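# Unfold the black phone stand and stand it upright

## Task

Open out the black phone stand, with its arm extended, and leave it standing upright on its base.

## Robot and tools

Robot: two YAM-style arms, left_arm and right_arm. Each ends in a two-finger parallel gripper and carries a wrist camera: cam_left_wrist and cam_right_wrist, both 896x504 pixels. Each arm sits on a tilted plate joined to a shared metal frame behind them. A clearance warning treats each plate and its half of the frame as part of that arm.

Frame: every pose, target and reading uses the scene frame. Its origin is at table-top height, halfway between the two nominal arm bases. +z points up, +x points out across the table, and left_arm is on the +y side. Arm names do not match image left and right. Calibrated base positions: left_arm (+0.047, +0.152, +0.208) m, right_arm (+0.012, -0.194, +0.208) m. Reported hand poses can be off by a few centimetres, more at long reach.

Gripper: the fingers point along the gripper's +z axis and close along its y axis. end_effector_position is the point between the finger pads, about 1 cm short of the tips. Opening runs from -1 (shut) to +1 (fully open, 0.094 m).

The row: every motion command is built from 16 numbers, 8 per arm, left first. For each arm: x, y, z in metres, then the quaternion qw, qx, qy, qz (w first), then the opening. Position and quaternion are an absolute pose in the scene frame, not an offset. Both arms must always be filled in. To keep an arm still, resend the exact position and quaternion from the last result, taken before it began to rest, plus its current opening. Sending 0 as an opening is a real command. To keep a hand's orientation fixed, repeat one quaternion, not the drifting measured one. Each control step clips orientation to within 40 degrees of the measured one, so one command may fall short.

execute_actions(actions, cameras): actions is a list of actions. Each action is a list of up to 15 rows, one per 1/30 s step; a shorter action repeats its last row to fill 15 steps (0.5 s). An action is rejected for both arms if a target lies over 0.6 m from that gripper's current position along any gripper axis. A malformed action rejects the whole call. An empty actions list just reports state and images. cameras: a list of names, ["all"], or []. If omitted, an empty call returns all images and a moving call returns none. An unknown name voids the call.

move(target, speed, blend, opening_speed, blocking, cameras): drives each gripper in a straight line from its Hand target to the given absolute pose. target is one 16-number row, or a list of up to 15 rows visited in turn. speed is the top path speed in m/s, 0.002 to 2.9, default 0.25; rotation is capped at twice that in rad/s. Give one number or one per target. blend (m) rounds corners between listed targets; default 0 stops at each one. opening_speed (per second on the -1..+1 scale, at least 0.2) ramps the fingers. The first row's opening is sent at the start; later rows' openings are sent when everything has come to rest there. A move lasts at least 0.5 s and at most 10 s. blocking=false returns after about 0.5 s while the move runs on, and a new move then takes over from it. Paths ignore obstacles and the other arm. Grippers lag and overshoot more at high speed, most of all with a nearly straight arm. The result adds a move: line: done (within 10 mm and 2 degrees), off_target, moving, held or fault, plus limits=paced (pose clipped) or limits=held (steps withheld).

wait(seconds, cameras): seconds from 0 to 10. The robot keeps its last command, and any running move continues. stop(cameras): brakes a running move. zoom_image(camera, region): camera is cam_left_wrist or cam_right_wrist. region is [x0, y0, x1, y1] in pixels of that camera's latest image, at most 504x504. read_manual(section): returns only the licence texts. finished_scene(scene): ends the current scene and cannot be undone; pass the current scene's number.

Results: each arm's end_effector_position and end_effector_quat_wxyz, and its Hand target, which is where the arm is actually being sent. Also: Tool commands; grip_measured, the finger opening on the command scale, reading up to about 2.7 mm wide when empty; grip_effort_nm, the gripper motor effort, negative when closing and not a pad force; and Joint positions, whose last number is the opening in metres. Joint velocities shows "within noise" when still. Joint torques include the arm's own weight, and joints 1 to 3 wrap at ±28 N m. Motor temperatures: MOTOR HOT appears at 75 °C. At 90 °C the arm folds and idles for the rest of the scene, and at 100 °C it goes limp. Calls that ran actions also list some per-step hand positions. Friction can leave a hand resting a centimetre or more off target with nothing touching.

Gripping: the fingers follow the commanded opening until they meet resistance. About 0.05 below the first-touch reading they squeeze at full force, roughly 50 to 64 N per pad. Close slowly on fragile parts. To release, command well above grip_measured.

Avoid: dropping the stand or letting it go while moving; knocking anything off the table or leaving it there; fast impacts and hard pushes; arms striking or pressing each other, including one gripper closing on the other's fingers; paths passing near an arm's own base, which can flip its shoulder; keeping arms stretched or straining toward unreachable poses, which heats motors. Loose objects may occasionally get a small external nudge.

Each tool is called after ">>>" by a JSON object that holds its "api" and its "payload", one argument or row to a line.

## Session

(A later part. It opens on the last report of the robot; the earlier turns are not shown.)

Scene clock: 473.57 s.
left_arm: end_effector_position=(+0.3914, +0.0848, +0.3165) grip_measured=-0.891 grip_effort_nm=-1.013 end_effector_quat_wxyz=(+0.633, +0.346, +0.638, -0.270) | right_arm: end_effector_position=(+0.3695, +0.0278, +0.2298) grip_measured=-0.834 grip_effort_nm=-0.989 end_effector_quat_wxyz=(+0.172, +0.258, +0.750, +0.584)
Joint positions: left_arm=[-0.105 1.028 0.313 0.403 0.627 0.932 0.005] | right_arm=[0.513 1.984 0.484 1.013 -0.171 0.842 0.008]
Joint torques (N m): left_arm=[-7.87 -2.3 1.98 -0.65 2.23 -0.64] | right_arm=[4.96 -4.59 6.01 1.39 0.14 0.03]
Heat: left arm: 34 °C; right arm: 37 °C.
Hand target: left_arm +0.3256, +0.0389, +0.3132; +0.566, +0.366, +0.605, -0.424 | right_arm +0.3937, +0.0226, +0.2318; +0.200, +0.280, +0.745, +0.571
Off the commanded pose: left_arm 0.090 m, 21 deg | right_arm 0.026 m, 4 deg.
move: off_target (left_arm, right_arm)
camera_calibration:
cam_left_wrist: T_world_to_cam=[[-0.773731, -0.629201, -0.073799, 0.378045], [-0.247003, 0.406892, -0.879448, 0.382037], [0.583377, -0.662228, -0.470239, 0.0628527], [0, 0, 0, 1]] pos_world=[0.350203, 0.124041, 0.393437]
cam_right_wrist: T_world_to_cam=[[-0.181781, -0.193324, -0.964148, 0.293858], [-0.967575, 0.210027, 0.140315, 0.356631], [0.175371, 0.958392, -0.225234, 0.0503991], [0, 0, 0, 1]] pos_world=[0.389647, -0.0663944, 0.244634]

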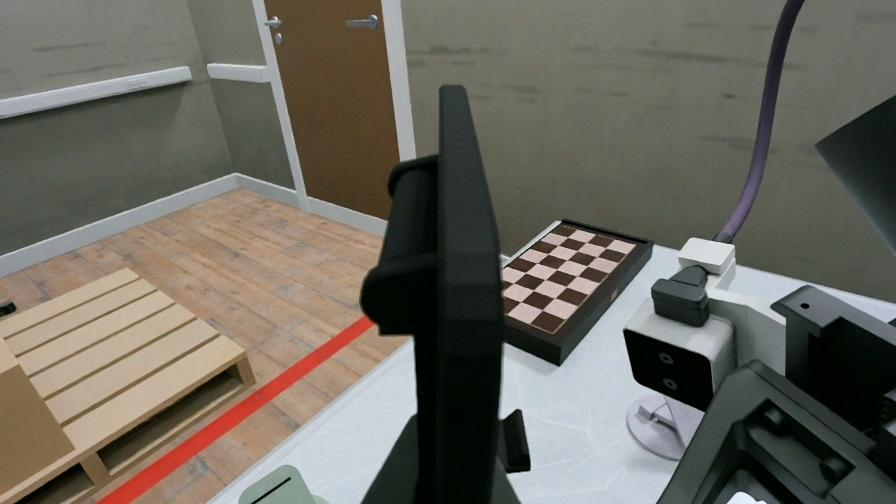

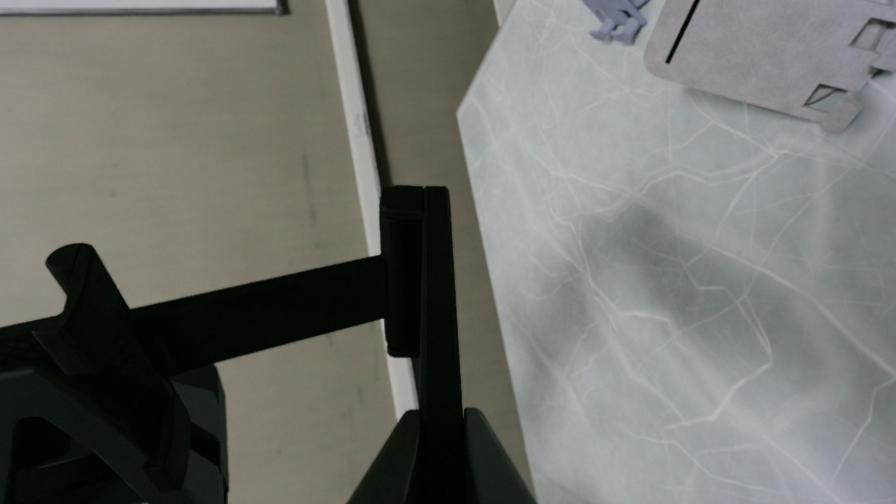

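>>> {"api": "move", "payload": {
  "target": [
    [0.36,0.06,0.322,0.414,0.144,0.709,-0.555,-1,0.385,0.02,0.231,0.2,0.28,0.745,0.57,-1]
  ],
  "speed": 0.08,
  "cameras": ["all"]
}}

Scene clock: 482.30 s.
left_arm: end_effector_position=(+0.4137, +0.1089, +0.3160) grip_measured=-0.870 grip_effort_nm=-1.028 end_effector_quat_wxyz=(+0.542, +0.151, +0.741, -0.366) | right_arm: end_effector_position=(+0.3692, +0.0283, +0.2305) grip_measured=-0.833 grip_effort_nm=-0.974 end_effector_quat_wxyz=(+0.153, +0.279, +0.741, +0.591)
Joint positions: left_arm=[-0.106 0.987 0.383 0.309 0.488 0.424 0.006] | right_arm=[0.513 1.984 0.484 1.013 -0.176 0.903 0.008]
Joint torques (N m): left_arm=[-5.42 -3.26 6.27 -0.67 2.61 -2.43] | right_arm=[5.37 -5.64 3.41 1.63 0.22 -0.62]
Heat: left arm: 34 °C; right arm: 37 °C.
Hand target: left_arm +0.3639, +0.0670, +0.3227; +0.428, +0.129, +0.721, -0.530 | right_arm +0.3845, +0.0195, +0.2313; +0.198, +0.281, +0.746, +0.571
Off the commanded pose: left_arm 0.073 m, 26 deg | right_arm 0.018 m, 6 deg.
move: off_target (left_arm, right_arm)
camera_calibration:
cam_left_wrist: T_world_to_cam=[[-0.601512, -0.69387, 0.395888, 0.197801], [-0.64239, 0.125532, -0.756027, 0.532545], [0.474888, -0.709074, -0.521244, 0.131686], [0, 0, 0, 1]] pos_world=[0.398545, 0.163772, 0.392952]
cam_right_wrist: T_world_to_cam=[[-0.229034, -0.154243, -0.96112, 0.310246], [-0.957137, 0.215518, 0.193498, 0.339785], [0.177293, 0.964241, -0.196993, 0.0427777], [0, 0, 0, 1]] pos_world=[0.388694, -0.0666245, 0.240863]

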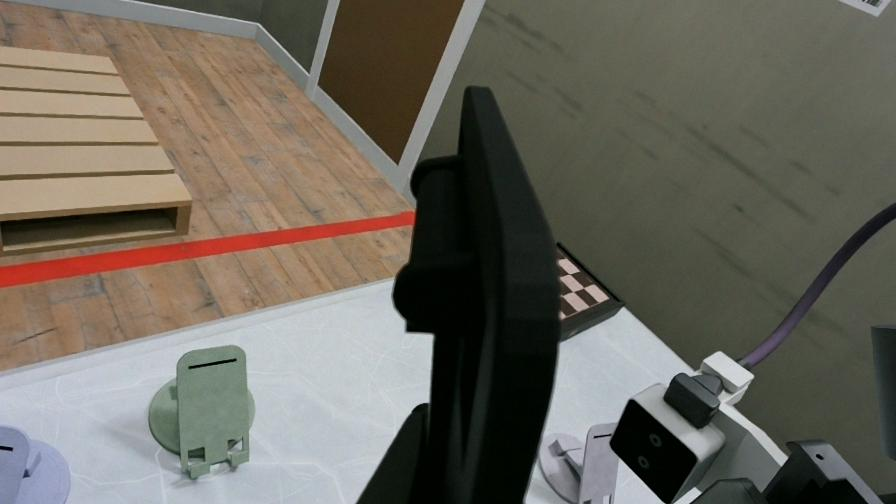

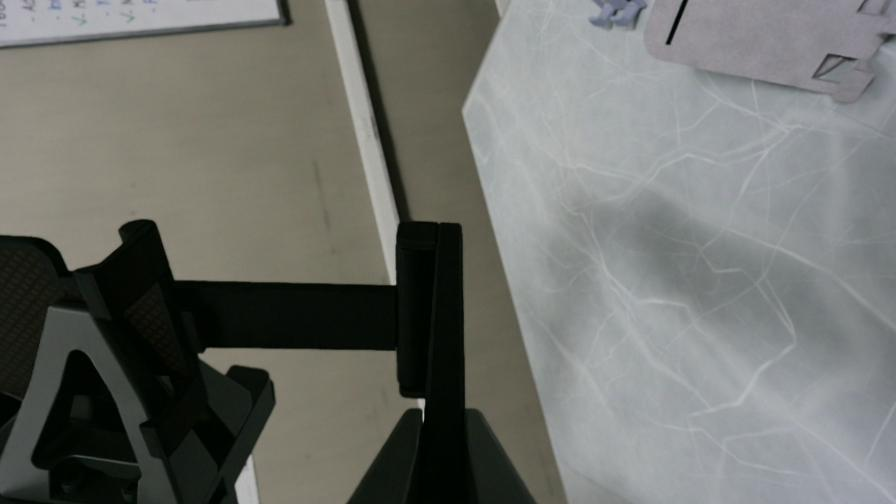

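>>> {"api": "execute_actions", "payload": {
  "actions": []
}}

Scene clock: 493.60 s.
left_arm: end_effector_position=(+0.4137, +0.1089, +0.3160) grip_measured=-0.868 grip_effort_nm=-1.013 end_effector_quat_wxyz=(+0.542, +0.150, +0.741, -0.366) | right_arm: end_effector_position=(+0.3692, +0.0283, +0.2305) grip_measured=-0.833 grip_effort_nm=-0.984 end_effector_quat_wxyz=(+0.153, +0.279, +0.741, +0.591)
Joint positions: left_arm=[-0.106 0.987 0.383 0.309 0.488 0.423 0.006] | right_arm=[0.513 1.984 0.484 1.013 -0.176 0.903 0.008]
Joint velocities: within noise
Joint torques (N m): left_arm=[-5.49 -3.23 6.2 -0.64 2.61 -2.42] | right_arm=[5.41 -5.56 3.23 1.7 0.23 -0.66]
Motor temperatures (°C): left_arm=[30 34 32 33 37 32 29] | right_arm=[32 36 29 37 29 28 32]
Heat: left arm: 37 °C; right arm: 37 °C.
Hand target: left_arm +0.3639, +0.0670, +0.3227; +0.428, +0.129, +0.721, -0.530 | right_arm +0.3845, +0.0195, +0.2313; +0.198, +0.281, +0.746, +0.571
Tool commands: left_gripper/opening=-1.0 right_gripper/opening=-1.0
Off the commanded pose: left_arm 0.073 m, 26 deg | right_arm 0.018 m, 6 deg.
camera_calibration:
cam_left_wrist: T_world_to_cam=[[-0.600966, -0.693544, 0.397288, 0.197111], [-0.643198, 0.124562, -0.7555, 0.53287], [0.474486, -0.709564, -0.520943, 0.131832], [0, 0, 0, 1]] pos_world=[0.398646, 0.163873, 0.392951]
cam_right_wrist: T_world_to_cam=[[-0.229034, -0.154243, -0.96112, 0.310246], [-0.957137, 0.215518, 0.193498, 0.339785], [0.177293, 0.964241, -0.196993, 0.0427777], [0, 0, 0, 1]] pos_world=[0.388694, -0.0666245, 0.240863]

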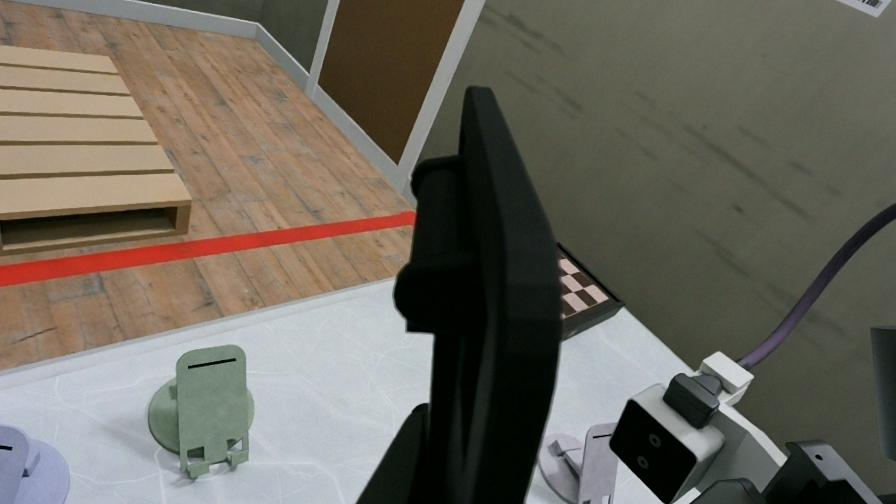

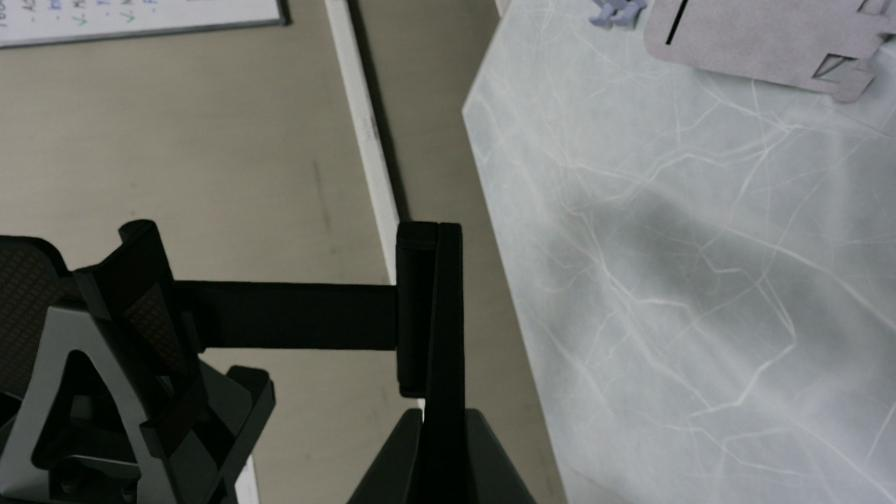

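>>> {"api": "zoom_image", "payload": {
  "camera": "cam_right_wrist",
  "region": [0, 180, 480, 504]
}}

>>> {"api": "zoom_image", "payload": {
  "camera": "cam_left_wrist",
  "region": [340, 60, 640, 504]
}}

Scaled by 1.050.

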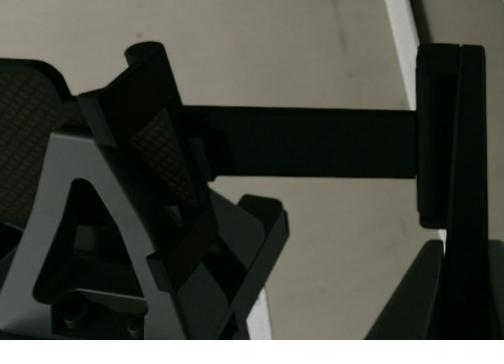

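Scaled by 1.135.

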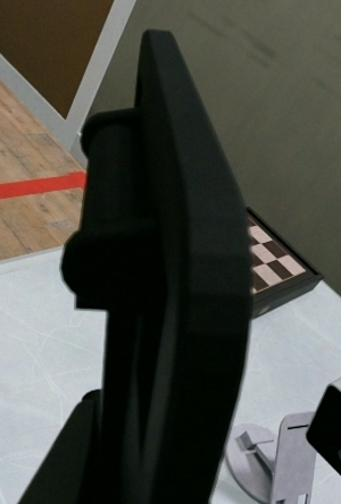

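>>> {"api": "move", "payload": {
  "target": [0.32, 0.04, 0.315, 0.3, -0.046, 0.816, -0.493, -1, 0.395, 0.012, 0.231, 0.2, 0.28, 0.745, 0.57, -1],
  "speed": 0.06,
  "cameras": ["all"]
}}

Scene clock: 505.10 s.
left_arm: end_effector_position=(+0.3574, +0.1306, +0.2949) grip_measured=-0.861 grip_effort_nm=-1.004 end_effector_quat_wxyz=(+0.396, -0.130, +0.868, -0.270) | right_arm: end_effector_position=(+0.3620, +0.0231, +0.2155) grip_measured=-0.834 grip_effort_nm=-0.984 end_effector_quat_wxyz=(+0.141, +0.266, +0.767, +0.566)
Joint positions: left_arm=[-0.627 0.66 0.316 -0.092 -0.519 -0.247 0.007] | right_arm=[0.49 1.956 0.484 0.91 -0.173 0.85 0.008]
Joint torques (N m): left_arm=[-7.16 0.34 6.28 0.44 4.06 -1.98] | right_arm=[4.25 -6.13 4.31 2.17 -0.08 -0.16]
Heat: left arm: 40 °C; right arm: 37 °C.
Hand target: left_arm +0.3113, +0.0601, +0.3124; +0.304, -0.066, +0.838, -0.448 | right_arm +0.3933, +0.0107, +0.2318; +0.199, +0.281, +0.746, +0.570
Off the commanded pose: left_arm 0.100 m, 30 deg | right_arm 0.038 m, 7 deg.
move: off_target (left_arm, right_arm)
camera_calibration:
cam_left_wrist: T_world_to_cam=[[0.0372461, -0.816773, 0.575755, -0.0779322], [-0.912217, -0.26303, -0.314126, 0.494625], [0.408011, -0.513514, -0.754871, 0.230098], [0, 0, 0, 1]] pos_world=[0.360226, 0.184607, 0.373939]
cam_right_wrist: T_world_to_cam=[[-0.243287, -0.226364, -0.943171, 0.296295], [-0.960979, 0.188227, 0.202705, 0.337046], [0.131645, 0.955683, -0.263324, 0.077159], [0, 0, 0, 1]] pos_world=[0.385821, -0.0701103, 0.231453]

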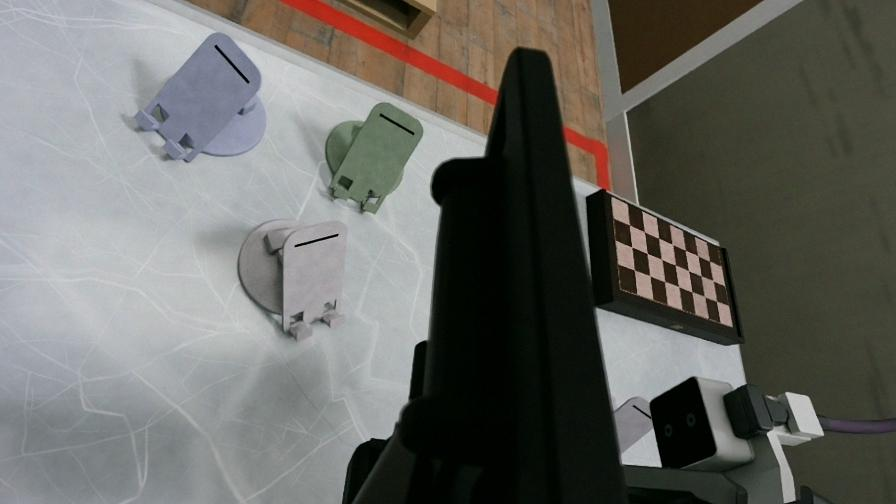

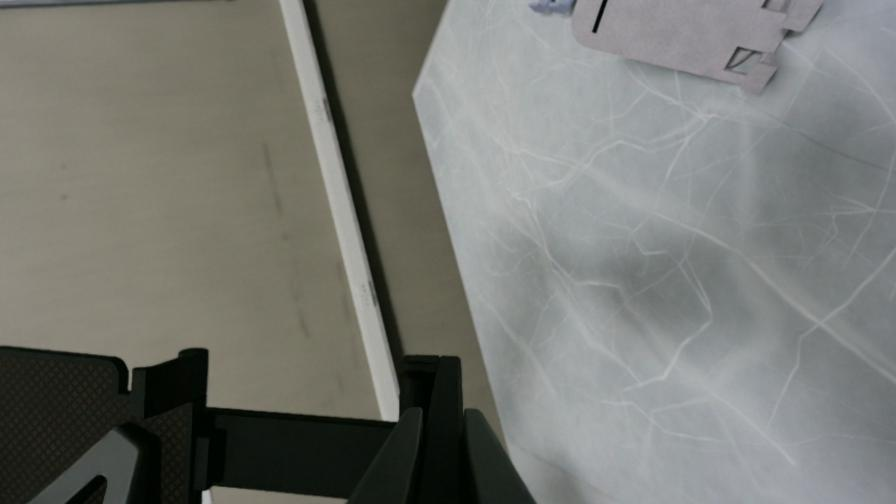

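>>> {"api": "zoom_image", "payload": {
  "camera": "cam_right_wrist",
  "region": [0, 250, 500, 504]
}}

>>> {"api": "zoom_image", "payload": {
  "camera": "cam_left_wrist",
  "region": [320, 40, 680, 504]
}}

Scaled by 1.008.

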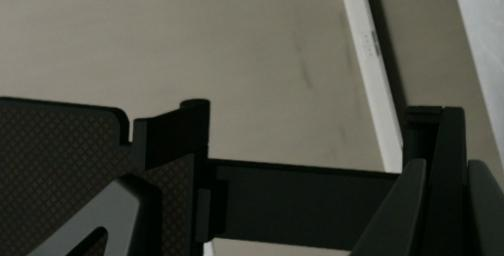

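Scaled by 1.086.

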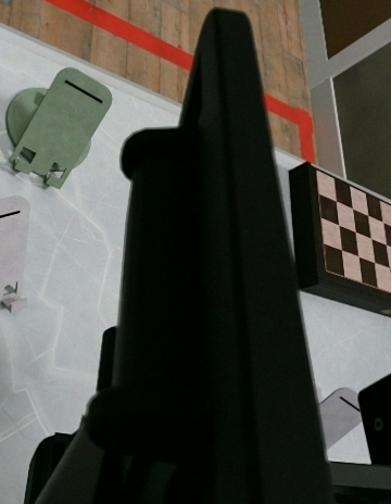

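>>> {"api": "move", "payload": {
  "target": [0.352, 0.12, 0.302, 0.332, -0.252, 0.732, -0.538, -1, 0.385, 0.018, 0.231, 0.2, 0.28, 0.745, 0.57, -1],
  "speed": 0.08,
  "cameras": ["all"]
}}

Scene clock: 525.77 s.
left_arm: end_effector_position=(+0.3541, +0.1586, +0.2718) grip_measured=-0.850 grip_effort_nm=-1.018 end_effector_quat_wxyz=(+0.380, -0.239, +0.813, -0.371) | right_arm: end_effector_position=(+0.3618, +0.0212, +0.2121) grip_measured=-0.828 grip_effort_nm=-0.974 end_effector_quat_wxyz=(+0.170, +0.249, +0.784, +0.542)
Joint positions: left_arm=[-0.186 0.461 0.196 -0.043 -0.01 -0.354 0.007] | right_arm=[0.51 1.956 0.476 0.916 -0.107 0.787 0.008]
Joint torques (N m): left_arm=[-1.35 -0.27 8.2 1.55 2.88 -2.54] | right_arm=[4.81 -4.88 3.34 2.45 -0.59 0.55]
Motor temperatures (°C): left_arm=[30 33 32 33 50 35 30] | right_arm=[32 36 29 40 29 28 32]
Heat: left arm: 50 °C; right arm: 40 °C.
Hand target: left_arm +0.3466, +0.1263, +0.3019; +0.328, -0.257, +0.755, -0.506 | right_arm +0.3836, +0.0167, +0.2314; +0.197, +0.278, +0.748, +0.570
Off the commanded pose: left_arm 0.049 m, 22 deg | right_arm 0.030 m, 7 deg.
move: off_target (left_arm, right_arm)
camera_calibration:
cam_left_wrist: T_world_to_cam=[[0.131297, -0.602945, 0.786904, -0.166125], [-0.875487, -0.442902, -0.193285, 0.474363], [0.465062, -0.663547, -0.586023, 0.186033], [0, 0, 0, 1]] pos_world=[0.350594, 0.233373, 0.331432]
cam_right_wrist: T_world_to_cam=[[-0.20175, -0.296256, -0.933557, 0.276982], [-0.967786, 0.206879, 0.143496, 0.352492], [0.150622, 0.932434, -0.32845, 0.0855792], [0, 0, 0, 1]] pos_world=[0.384128, -0.0706626, 0.236106]

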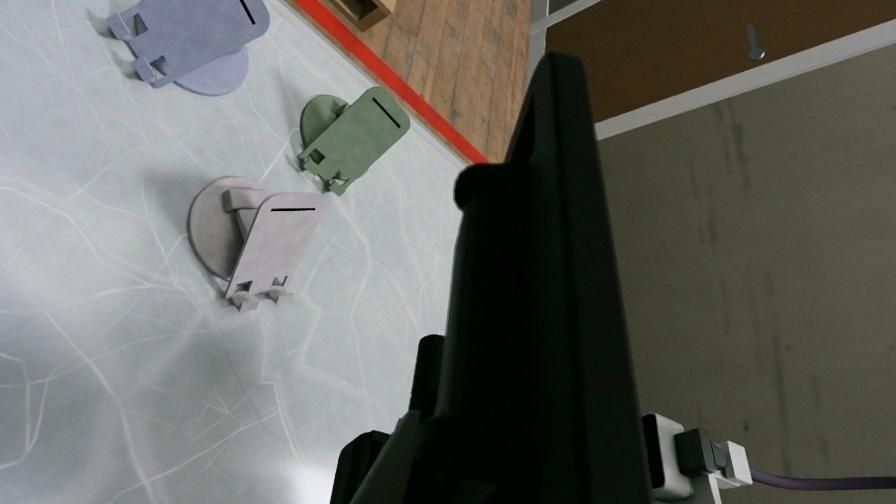

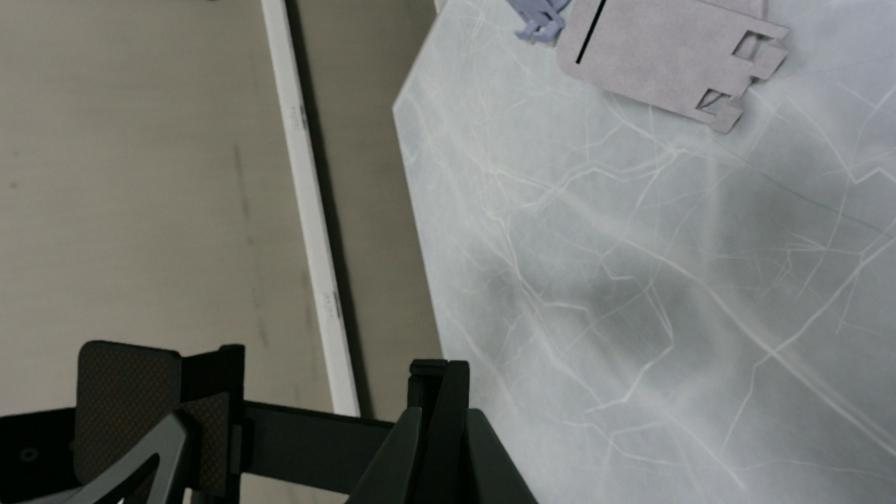

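>>> {"api": "move", "payload": {
  "target": [0.345, 0.085, 0.312, 0.25, -0.35, 0.66, -0.6, -1, 0.385, 0.018, 0.235, 0.2, 0.28, 0.745, 0.57, -1],
  "speed": 0.08,
  "cameras": ["all"]
}}

Scene clock: 533.80 s.
left_arm: end_effector_position=(+0.3397, +0.1525, +0.2682) grip_measured=-0.752 grip_effort_nm=-1.018 end_effector_quat_wxyz=(+0.344, -0.380, +0.774, -0.372) | right_arm: end_effector_position=(+0.3637, +0.0183, +0.2089) grip_measured=-0.825 grip_effort_nm=-0.989 end_effector_quat_wxyz=(+0.181, +0.246, +0.791, +0.530)
Joint positions: left_arm=[-0.457 0.39 0.134 -0.049 -0.388 -0.71 0.012] | right_arm=[0.51 1.956 0.476 0.916 -0.081 0.762 0.008]
Joint torques (N m): left_arm=[-5.26 -0.55 7.62 1.81 3.66 -2.91] | right_arm=[5.63 -5.75 3.58 2.29 -0.77 0.85]
Heat: left arm: 50 °C; right arm: 42 °C.
Hand target: left_arm +0.3289, +0.1013, +0.3131; +0.257, -0.370, +0.701, -0.553 | right_arm +0.3837, +0.0169, +0.2352; +0.197, +0.276, +0.748, +0.570
Off the commanded pose: left_arm 0.081 m, 32 deg | right_arm 0.034 m, 8 deg.
move: off_target (left_arm, right_arm)
camera_calibration:
cam_left_wrist: T_world_to_cam=[[0.354747, -0.42219, 0.834212, -0.281323], [-0.767633, -0.640887, 0.00208449, 0.399491], [0.533756, -0.641108, -0.551439, 0.150608], [0, 0, 0, 1]] pos_world=[0.326073, 0.233813, 0.316902]
cam_right_wrist: T_world_to_cam=[[-0.19198, -0.325102, -0.925987, 0.268969], [-0.967826, 0.219096, 0.123733, 0.35934], [0.162654, 0.919949, -0.356705, 0.0886972], [0, 0, 0, 1]] pos_world=[0.384988, -0.0728843, 0.236239]

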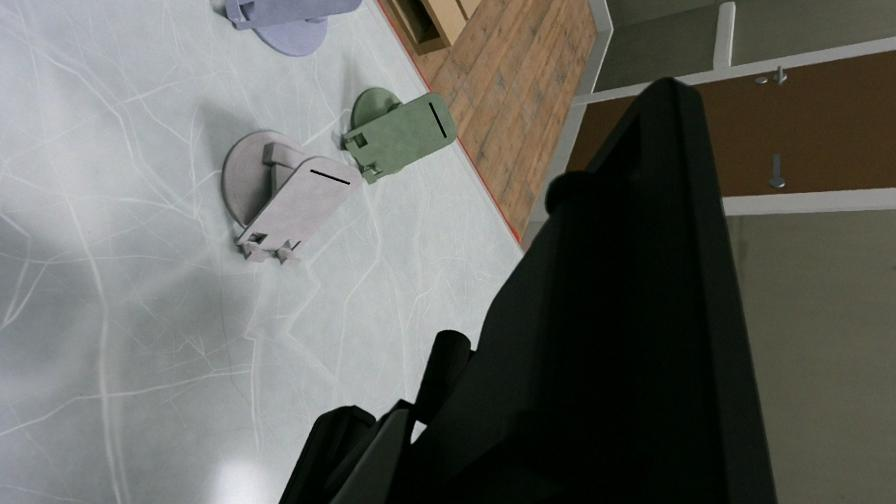

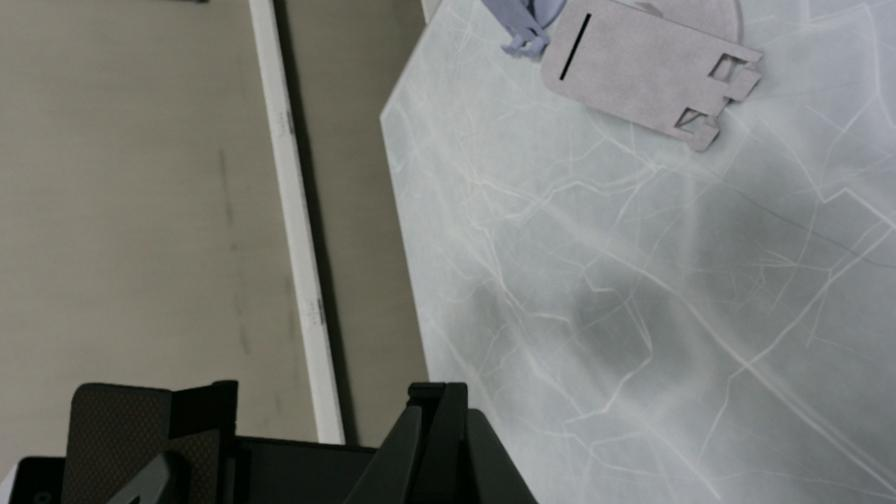

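>>> {"api": "move", "payload": {
  "target": [
    [0.337, 0.15, 0.273, 0.344, -0.38, 0.774, -0.372, -1, 0.383, 0.018, 0.235, 0.2, 0.28, 0.745, 0.57, -1],
    [0.337, 0.15, 0.273, 0.344, -0.38, 0.774, -0.372, -0.3, 0.383, 0.018, 0.235, 0.2, 0.28, 0.745, 0.57, -1]
  ],
  "speed": 0.05,
  "opening_speed": 0.3,
  "cameras": ["all"]
}}

Scene clock: 544.33 s.
left_arm: end_effector_position=(+0.3398, +0.1502, +0.2789) grip_measured=-0.301 grip_effort_nm=0.076 end_effector_quat_wxyz=(+0.351, -0.381, +0.766, -0.381) | right_arm: end_effector_position=(+0.3703, +0.0144, +0.2164) grip_measured=-0.832 grip_effort_nm=-0.979 end_effector_quat_wxyz=(+0.184, +0.277, +0.770, +0.544)
Joint positions: left_arm=[-0.523 0.376 0.14 -0.051 -0.441 -0.73 0.033] | right_arm=[0.511 1.956 0.465 0.978 -0.076 0.827 0.008]
Joint torques (N m): left_arm=[0.96 1.69 8.77 1.15 0.23 -0.05] | right_arm=[6.22 -5.23 3.96 1.95 -0.72 0.22]
Heat: left arm: 48 °C; right arm: 42 °C.
Hand target: left_arm +0.3371, +0.1500, +0.2731; +0.344, -0.380, +0.774, -0.372 | right_arm +0.3823, +0.0174, +0.2352; +0.199, +0.279, +0.746, +0.570
Off the commanded pose: left_arm 0.007 m, 2 deg | right_arm 0.023 m, 5 deg.
move: off_target (right_arm); target 2's new opening was sent with left_arm's hand 0.022 m and 10 deg from that target
camera_calibration:
cam_left_wrist: T_world_to_cam=[[0.338258, -0.40608, 0.848929, -0.292144], [-0.762296, -0.647202, -0.00584595, 0.3994], [0.551803, -0.645158, -0.528474, 0.143003], [0, 0, 0, 1]] pos_world=[0.324372, 0.232118, 0.325917]
cam_right_wrist: T_world_to_cam=[[-0.222137, -0.263397, -0.938764, 0.288902], [-0.951885, 0.267062, 0.15031, 0.353297], [0.211117, 0.926984, -0.310048, 0.065685], [0, 0, 0, 1]] pos_world=[0.386606, -0.0791452, 0.238472]

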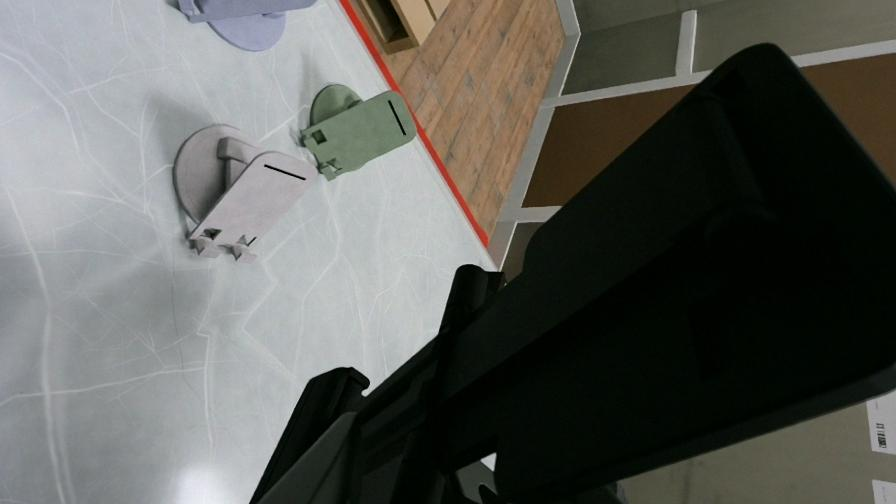

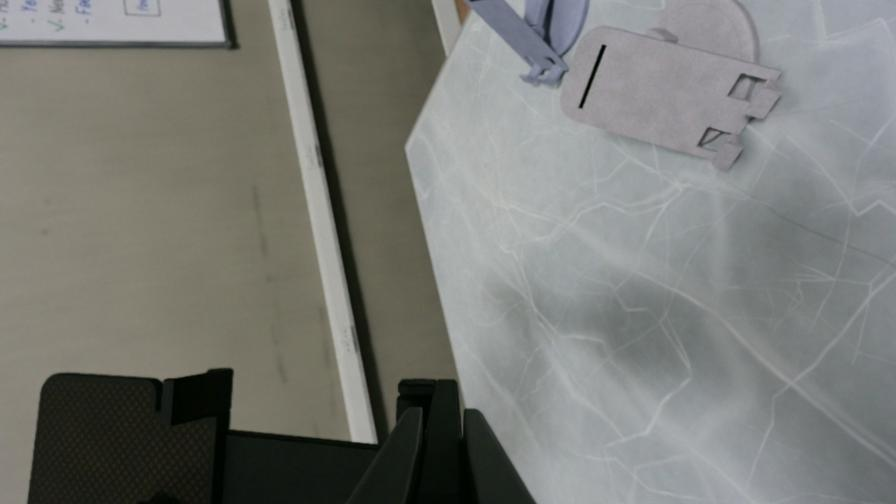

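>>> {"api": "move", "payload": {
  "target": [
    [0.337, 0.15, 0.273, 0.344, -0.38, 0.774, -0.372, 0.0, 0.383, 0.018, 0.235, 0.2, 0.28, 0.745, 0.57, -1],
    [0.25, 0.184, 0.324, 0.344, -0.38, 0.774, -0.372, 0.0, 0.383, 0.018, 0.235, 0.2, 0.28, 0.745, 0.57, -1]
  ],
  "speed": 0.08,
  "cameras": ["all"]
}}

Scene clock: 551.93 s.
left_arm: end_effector_position=(+0.2476, +0.1758, +0.3208) grip_measured=-0.001 grip_effort_nm=0.081 end_effector_quat_wxyz=(+0.225, -0.340, +0.820, -0.402) | right_arm: end_effector_position=(+0.3769, +0.0129, +0.2220) grip_measured=-0.833 grip_effort_nm=-0.984 end_effector_quat_wxyz=(+0.192, +0.285, +0.760, +0.551)
Joint positions: left_arm=[-1.63 0.431 0.587 -1.531 -1.028 -1.997 0.047] | right_arm=[0.511 1.956 0.471 1.003 -0.076 0.841 0.008]
Joint torques (N m): left_arm=[1.29 6.54 8.06 0.95 -0.53 -0.08] | right_arm=[6.31 -4.86 3.49 1.71 -0.72 -0.01]
Motor temperatures (°C): left_arm=[30 33 33 36 45 34 29] | right_arm=[32 36 29 42 29 28 32]
Heat: left arm: 45 °C; right arm: 42 °C.
Hand target: left_arm +0.2523, +0.1829, +0.3234; +0.239, -0.342, +0.820, -0.391 | right_arm +0.3826, +0.0177, +0.2351; +0.200, +0.280, +0.746, +0.570
Off the commanded pose: left_arm 0.009 m, 16 deg | right_arm 0.015 m, 3 deg.
joint sent to its limit (left arm) — joint 4 (wrist pitch), lower limit. The joint targets are off in orientation, not in position.
move: off_target (left_arm, right_arm)
camera_calibration:
cam_left_wrist: T_world_to_cam=[[0.401323, -0.437848, 0.804505, -0.282001], [-0.867005, -0.46484, 0.179514, 0.280294], [0.295367, -0.769554, -0.566168, 0.329988], [0, 0, 0, 1]] pos_world=[0.258723, 0.260762, 0.363383]
cam_right_wrist: T_world_to_cam=[[-0.217529, -0.239629, -0.946181, 0.29485], [-0.946983, 0.286641, 0.145119, 0.358188], [0.236439, 0.927586, -0.289277, 0.0532622], [0, 0, 0, 1]] pos_world=[0.390743, -0.0814221, 0.242409]

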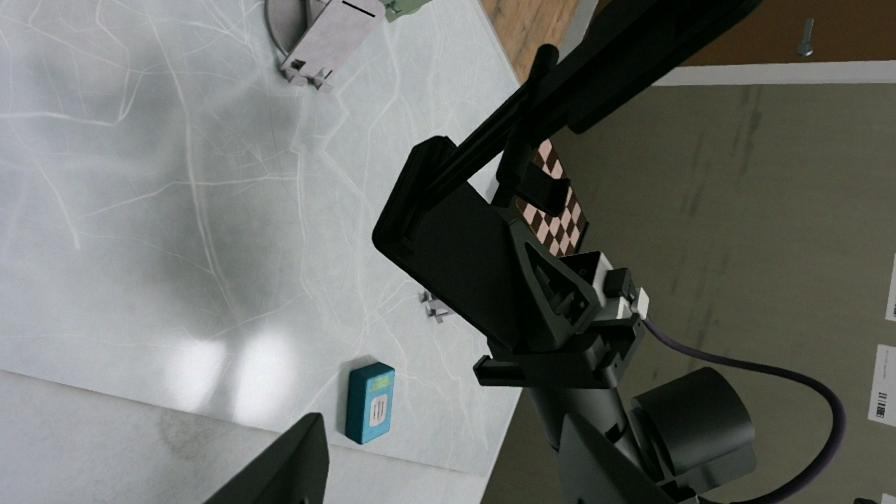

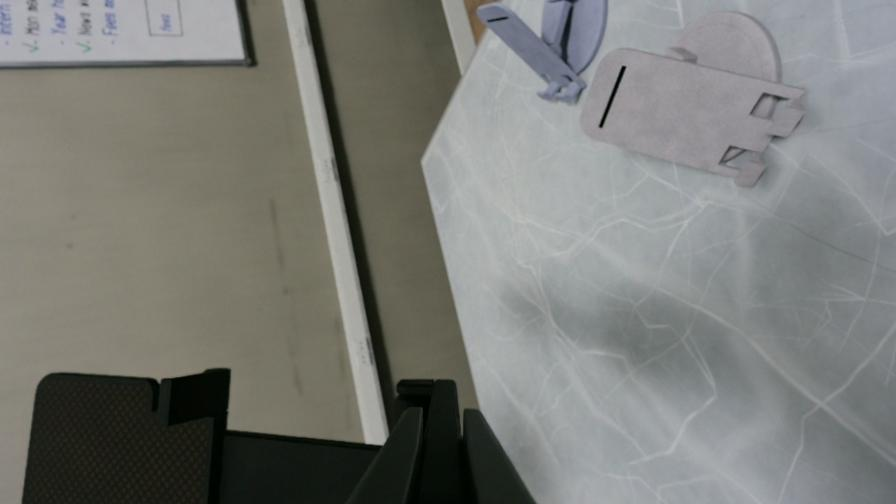

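>>> {"api": "zoom_image", "payload": {
  "camera": "cam_left_wrist",
  "region": [350, 0, 790, 440]
}}

Scaled by 1.145.

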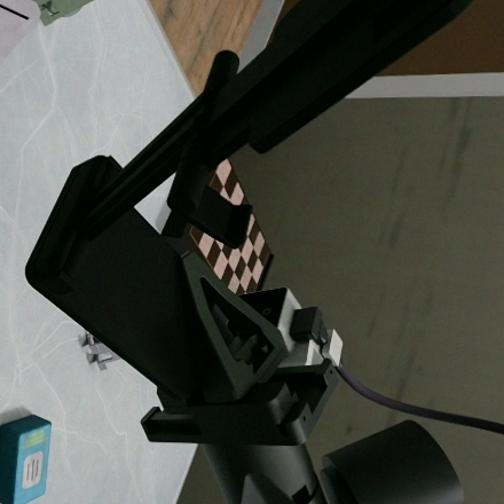

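>>> {"api": "move", "payload": {
  "target": [
    [0.25,0.24,0.36,0.2,-0.28,0.745,-0.57,0.9, 0.383, 0.018, 0.235, 0.2, 0.28, 0.745, 0.57, -1],
    [0.28,0.25,0.43,0.3,-0.19,0.85,-0.35,0.9, 0.383, 0.018, 0.235, 0.2, 0.28, 0.745, 0.57, -1]
  ],
  "speed": 0.15,
  "cameras": ["all"]
}}

Scene clock: 559.60 s.
left_arm: end_effector_position=(+0.2802, +0.2502, +0.4277) grip_measured=+0.899 grip_effort_nm=0.081 end_effector_quat_wxyz=(+0.269, -0.155, +0.850, -0.425) | right_arm: end_effector_position=(+0.3770, +0.0129, +0.2221) grip_measured=-0.833 grip_effort_nm=-0.989 end_effector_quat_wxyz=(+0.192, +0.285, +0.760, +0.551)
Joint positions: left_arm=[-0.778 0.458 1.13 -1.269 -0.346 -0.628 0.089] | right_arm=[0.511 1.956 0.471 1.004 -0.076 0.841 0.008]
Joint torques (N m): left_arm=[2.61 4.62 5.72 1.43 0.41 0.11] | right_arm=[6.16 -4.96 3.44 1.71 -0.71 0.08]
Heat: left arm: 43 °C; right arm: 41 °C.
Hand target: left_arm +0.2808, +0.2506, +0.4294; +0.271, -0.153, +0.850, -0.425 | right_arm +0.3826, +0.0177, +0.2351; +0.200, +0.280, +0.746, +0.570
Off the commanded pose: left_arm 0.002 m, 10 deg | right_arm 0.015 m, 3 deg.
move: off_target (left_arm, right_arm)
camera_calibration:
cam_left_wrist: T_world_to_cam=[[0.0611172, -0.590454, 0.804754, -0.215089], [-0.979687, -0.189767, -0.0648305, 0.391279], [0.190995, -0.784445, -0.590057, 0.481331], [0, 0, 0, 1]] pos_world=[0.304544, 0.32483, 0.482473]
cam_right_wrist: T_world_to_cam=[[-0.217354, -0.239428, -0.946272, 0.294914], [-0.946949, 0.286849, 0.144931, 0.358222], [0.236736, 0.927573, -0.289074, 0.0531244], [0, 0, 0, 1]] pos_world=[0.390743, -0.0814217, 0.242508]

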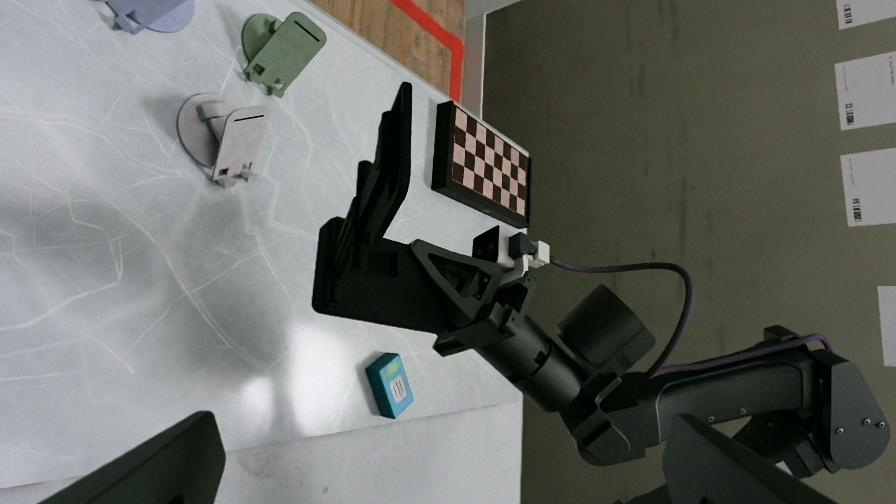

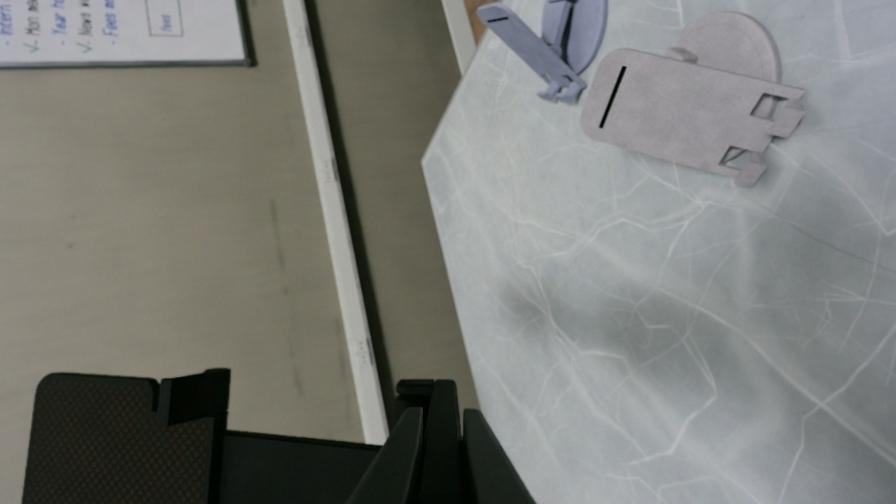

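>>> {"api": "zoom_image", "payload": {
  "camera": "cam_left_wrist",
  "region": [270, 60, 550, 360]
}}

Scaled by 1.680.

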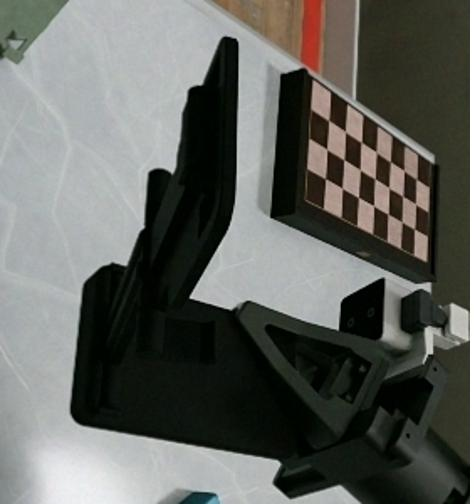

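>>> {"api": "move", "payload": {
  "target": [0.34,0.14,0.46,0.0,-0.707,0.707,0.0,0.95, 0.383, 0.018, 0.235, 0.15, 0.315, 0.662, 0.664, -1],
  "speed": 0.15,
  "cameras": ["all"]
}}

Scene clock: 579.63 s.
left_arm: end_effector_position=(+0.3400, +0.1355, +0.4589) grip_measured=+0.949 grip_effort_nm=0.081 end_effector_quat_wxyz=(-0.054, -0.563, +0.774, -0.286) | right_arm: end_effector_position=(+0.3868, +0.0143, +0.2342) grip_measured=-0.833 grip_effort_nm=-0.984 end_effector_quat_wxyz=(+0.156, +0.322, +0.669, +0.651)
Joint positions: left_arm=[-1.028 1.333 1.613 -1.536 -0.493 -2.078 0.092] | right_arm=[0.425 2.095 0.471 1.293 -0.314 1.025 0.008]
Joint torques (N m): left_arm=[-1.7 0.94 8.01 0.8 0.11 -0.07] | right_arm=[4.72 -3.74 1.76 1.76 -0.95 0.09]
Motor temperatures (°C): left_arm=[29 34 33 37 40 31 28] | right_arm=[32 35 29 41 30 28 32]
Heat: left arm: 40 °C; right arm: 41 °C.
Hand target: left_arm +0.3404, +0.1400, +0.4595; -0.056, -0.566, +0.772, -0.282 | right_arm +0.3830, +0.0178, +0.2350; +0.150, +0.315, +0.662, +0.663
Off the commanded pose: left_arm 0.005 m, 38 deg | right_arm 0.005 m, 2 deg.
joint sent to its limit (left arm) — joint 4 (wrist pitch), lower limit; joint 6 (wrist roll), lower limit. The joint targets are off in orientation, not in position.
move: off_target (left_arm)
camera_calibration:
cam_left_wrist: T_world_to_cam=[[0.912814, -0.192798, 0.36, -0.450897], [-0.404303, -0.550836, 0.730149, -0.0814332], [0.0575296, -0.81204, -0.58076, 0.443121], [0, 0, 0, 1]] pos_world=[0.353169, 0.228044, 0.479128]
cam_right_wrist: T_world_to_cam=[[-0.22407, 0.0460048, -0.973487, 0.313724], [-0.937865, 0.261388, 0.228223, 0.342735], [0.264957, 0.964137, -0.015423, -0.0224659], [0, 0, 0, 1]] pos_world=[0.397688, -0.0823595, 0.22684]

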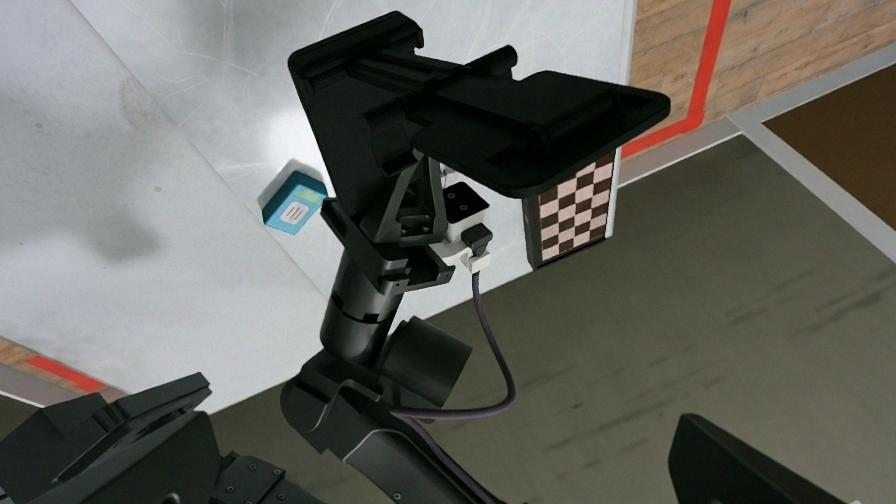

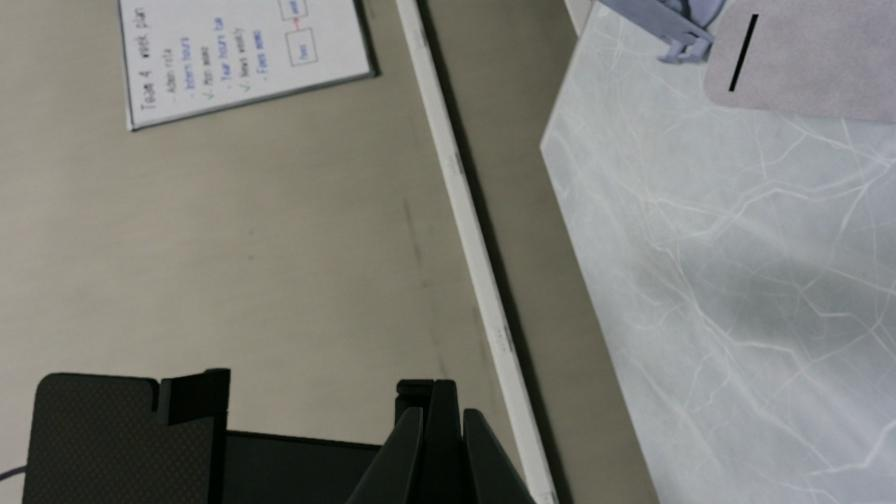

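>>> {"api": "move", "payload": {
  "target": [0.34,0.2,0.45,0.13,-0.34,0.93,0.047,0.95, 0.39, -0.06, 0.245, 0.393, 0.545, 0.491, 0.556, -1],
  "speed": 0.15,
  "cameras": ["all"]
}}

Scene clock: 588.50 s.
left_arm: end_effector_position=(+0.3433, +0.1943, +0.4507) grip_measured=+0.949 grip_effort_nm=0.076 end_effector_quat_wxyz=(+0.194, -0.299, +0.898, -0.260) | right_arm: end_effector_position=(+0.3767, -0.0551, +0.2168) grip_measured=-0.833 grip_effort_nm=-0.989 end_effector_quat_wxyz=(+0.279, +0.567, +0.627, +0.456)
Joint positions: left_arm=[-1.137 1.131 1.443 -1.539 -0.828 -1.431 0.092] | right_arm=[0.674 2.075 0.331 1.486 0.587 1.232 0.008]
Joint torques (N m): left_arm=[-2.73 1.62 4.82 0.88 -0.31 0.08] | right_arm=[6.45 -6.72 2.73 2.31 -0.32 0.16]
Heat: left arm: 39 °C; right arm: 41 °C.
Hand target: left_arm +0.3409, +0.1997, +0.4492; +0.206, -0.288, +0.900, -0.253 | right_arm +0.3894, -0.0604, +0.2446; +0.293, +0.579, +0.579, +0.493
Off the commanded pose: left_arm 0.007 m, 37 deg | right_arm 0.032 m, 24 deg.
joint sent to its limit (left arm) — joint 4 (wrist pitch), lower limit. The joint targets are off in orientation, not in position.
joint sent to its limit (right arm) — joint 4 (wrist pitch), upper limit. The joint targets are off in orientation, not in position.
move: off_target (left_arm, right_arm)
camera_calibration:
cam_left_wrist: T_world_to_cam=[[0.458381, -0.678601, 0.573924, -0.285578], [-0.878115, -0.44543, 0.17466, 0.350814], [0.137118, -0.584032, -0.800066, 0.513213], [0, 0, 0, 1]] pos_world=[0.368588, 0.262202, 0.513231]
cam_right_wrist: T_world_to_cam=[[-0.459203, 0.0483417, -0.887015, 0.367698], [-0.543145, 0.774854, 0.323412, 0.214356], [0.702941, 0.630289, -0.329559, -0.0685172], [0, 0, 0, 1]] pos_world=[0.333438, -0.140684, 0.234248]

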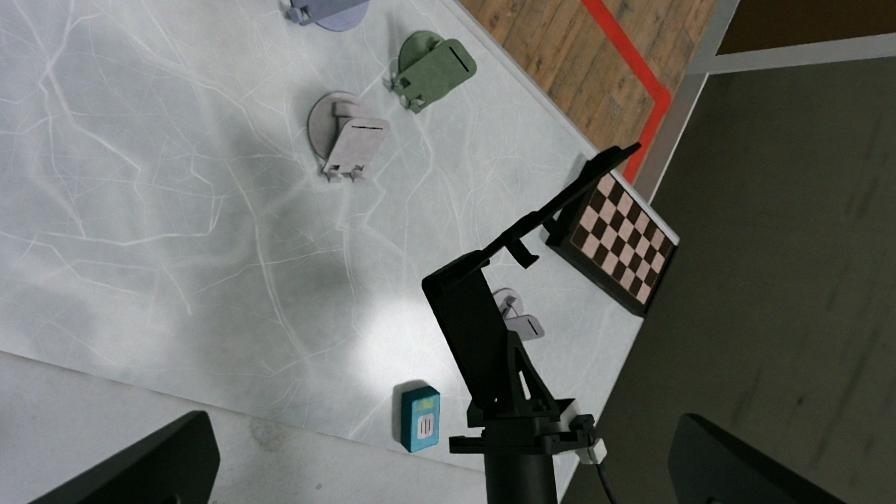

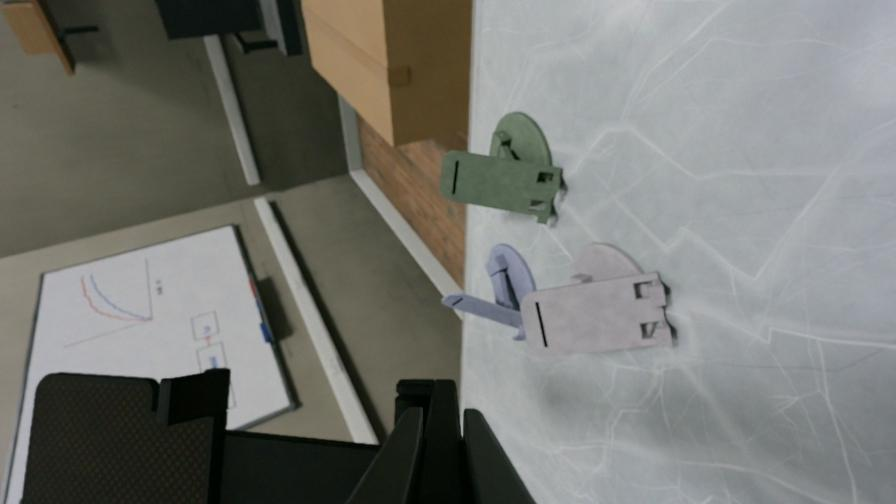

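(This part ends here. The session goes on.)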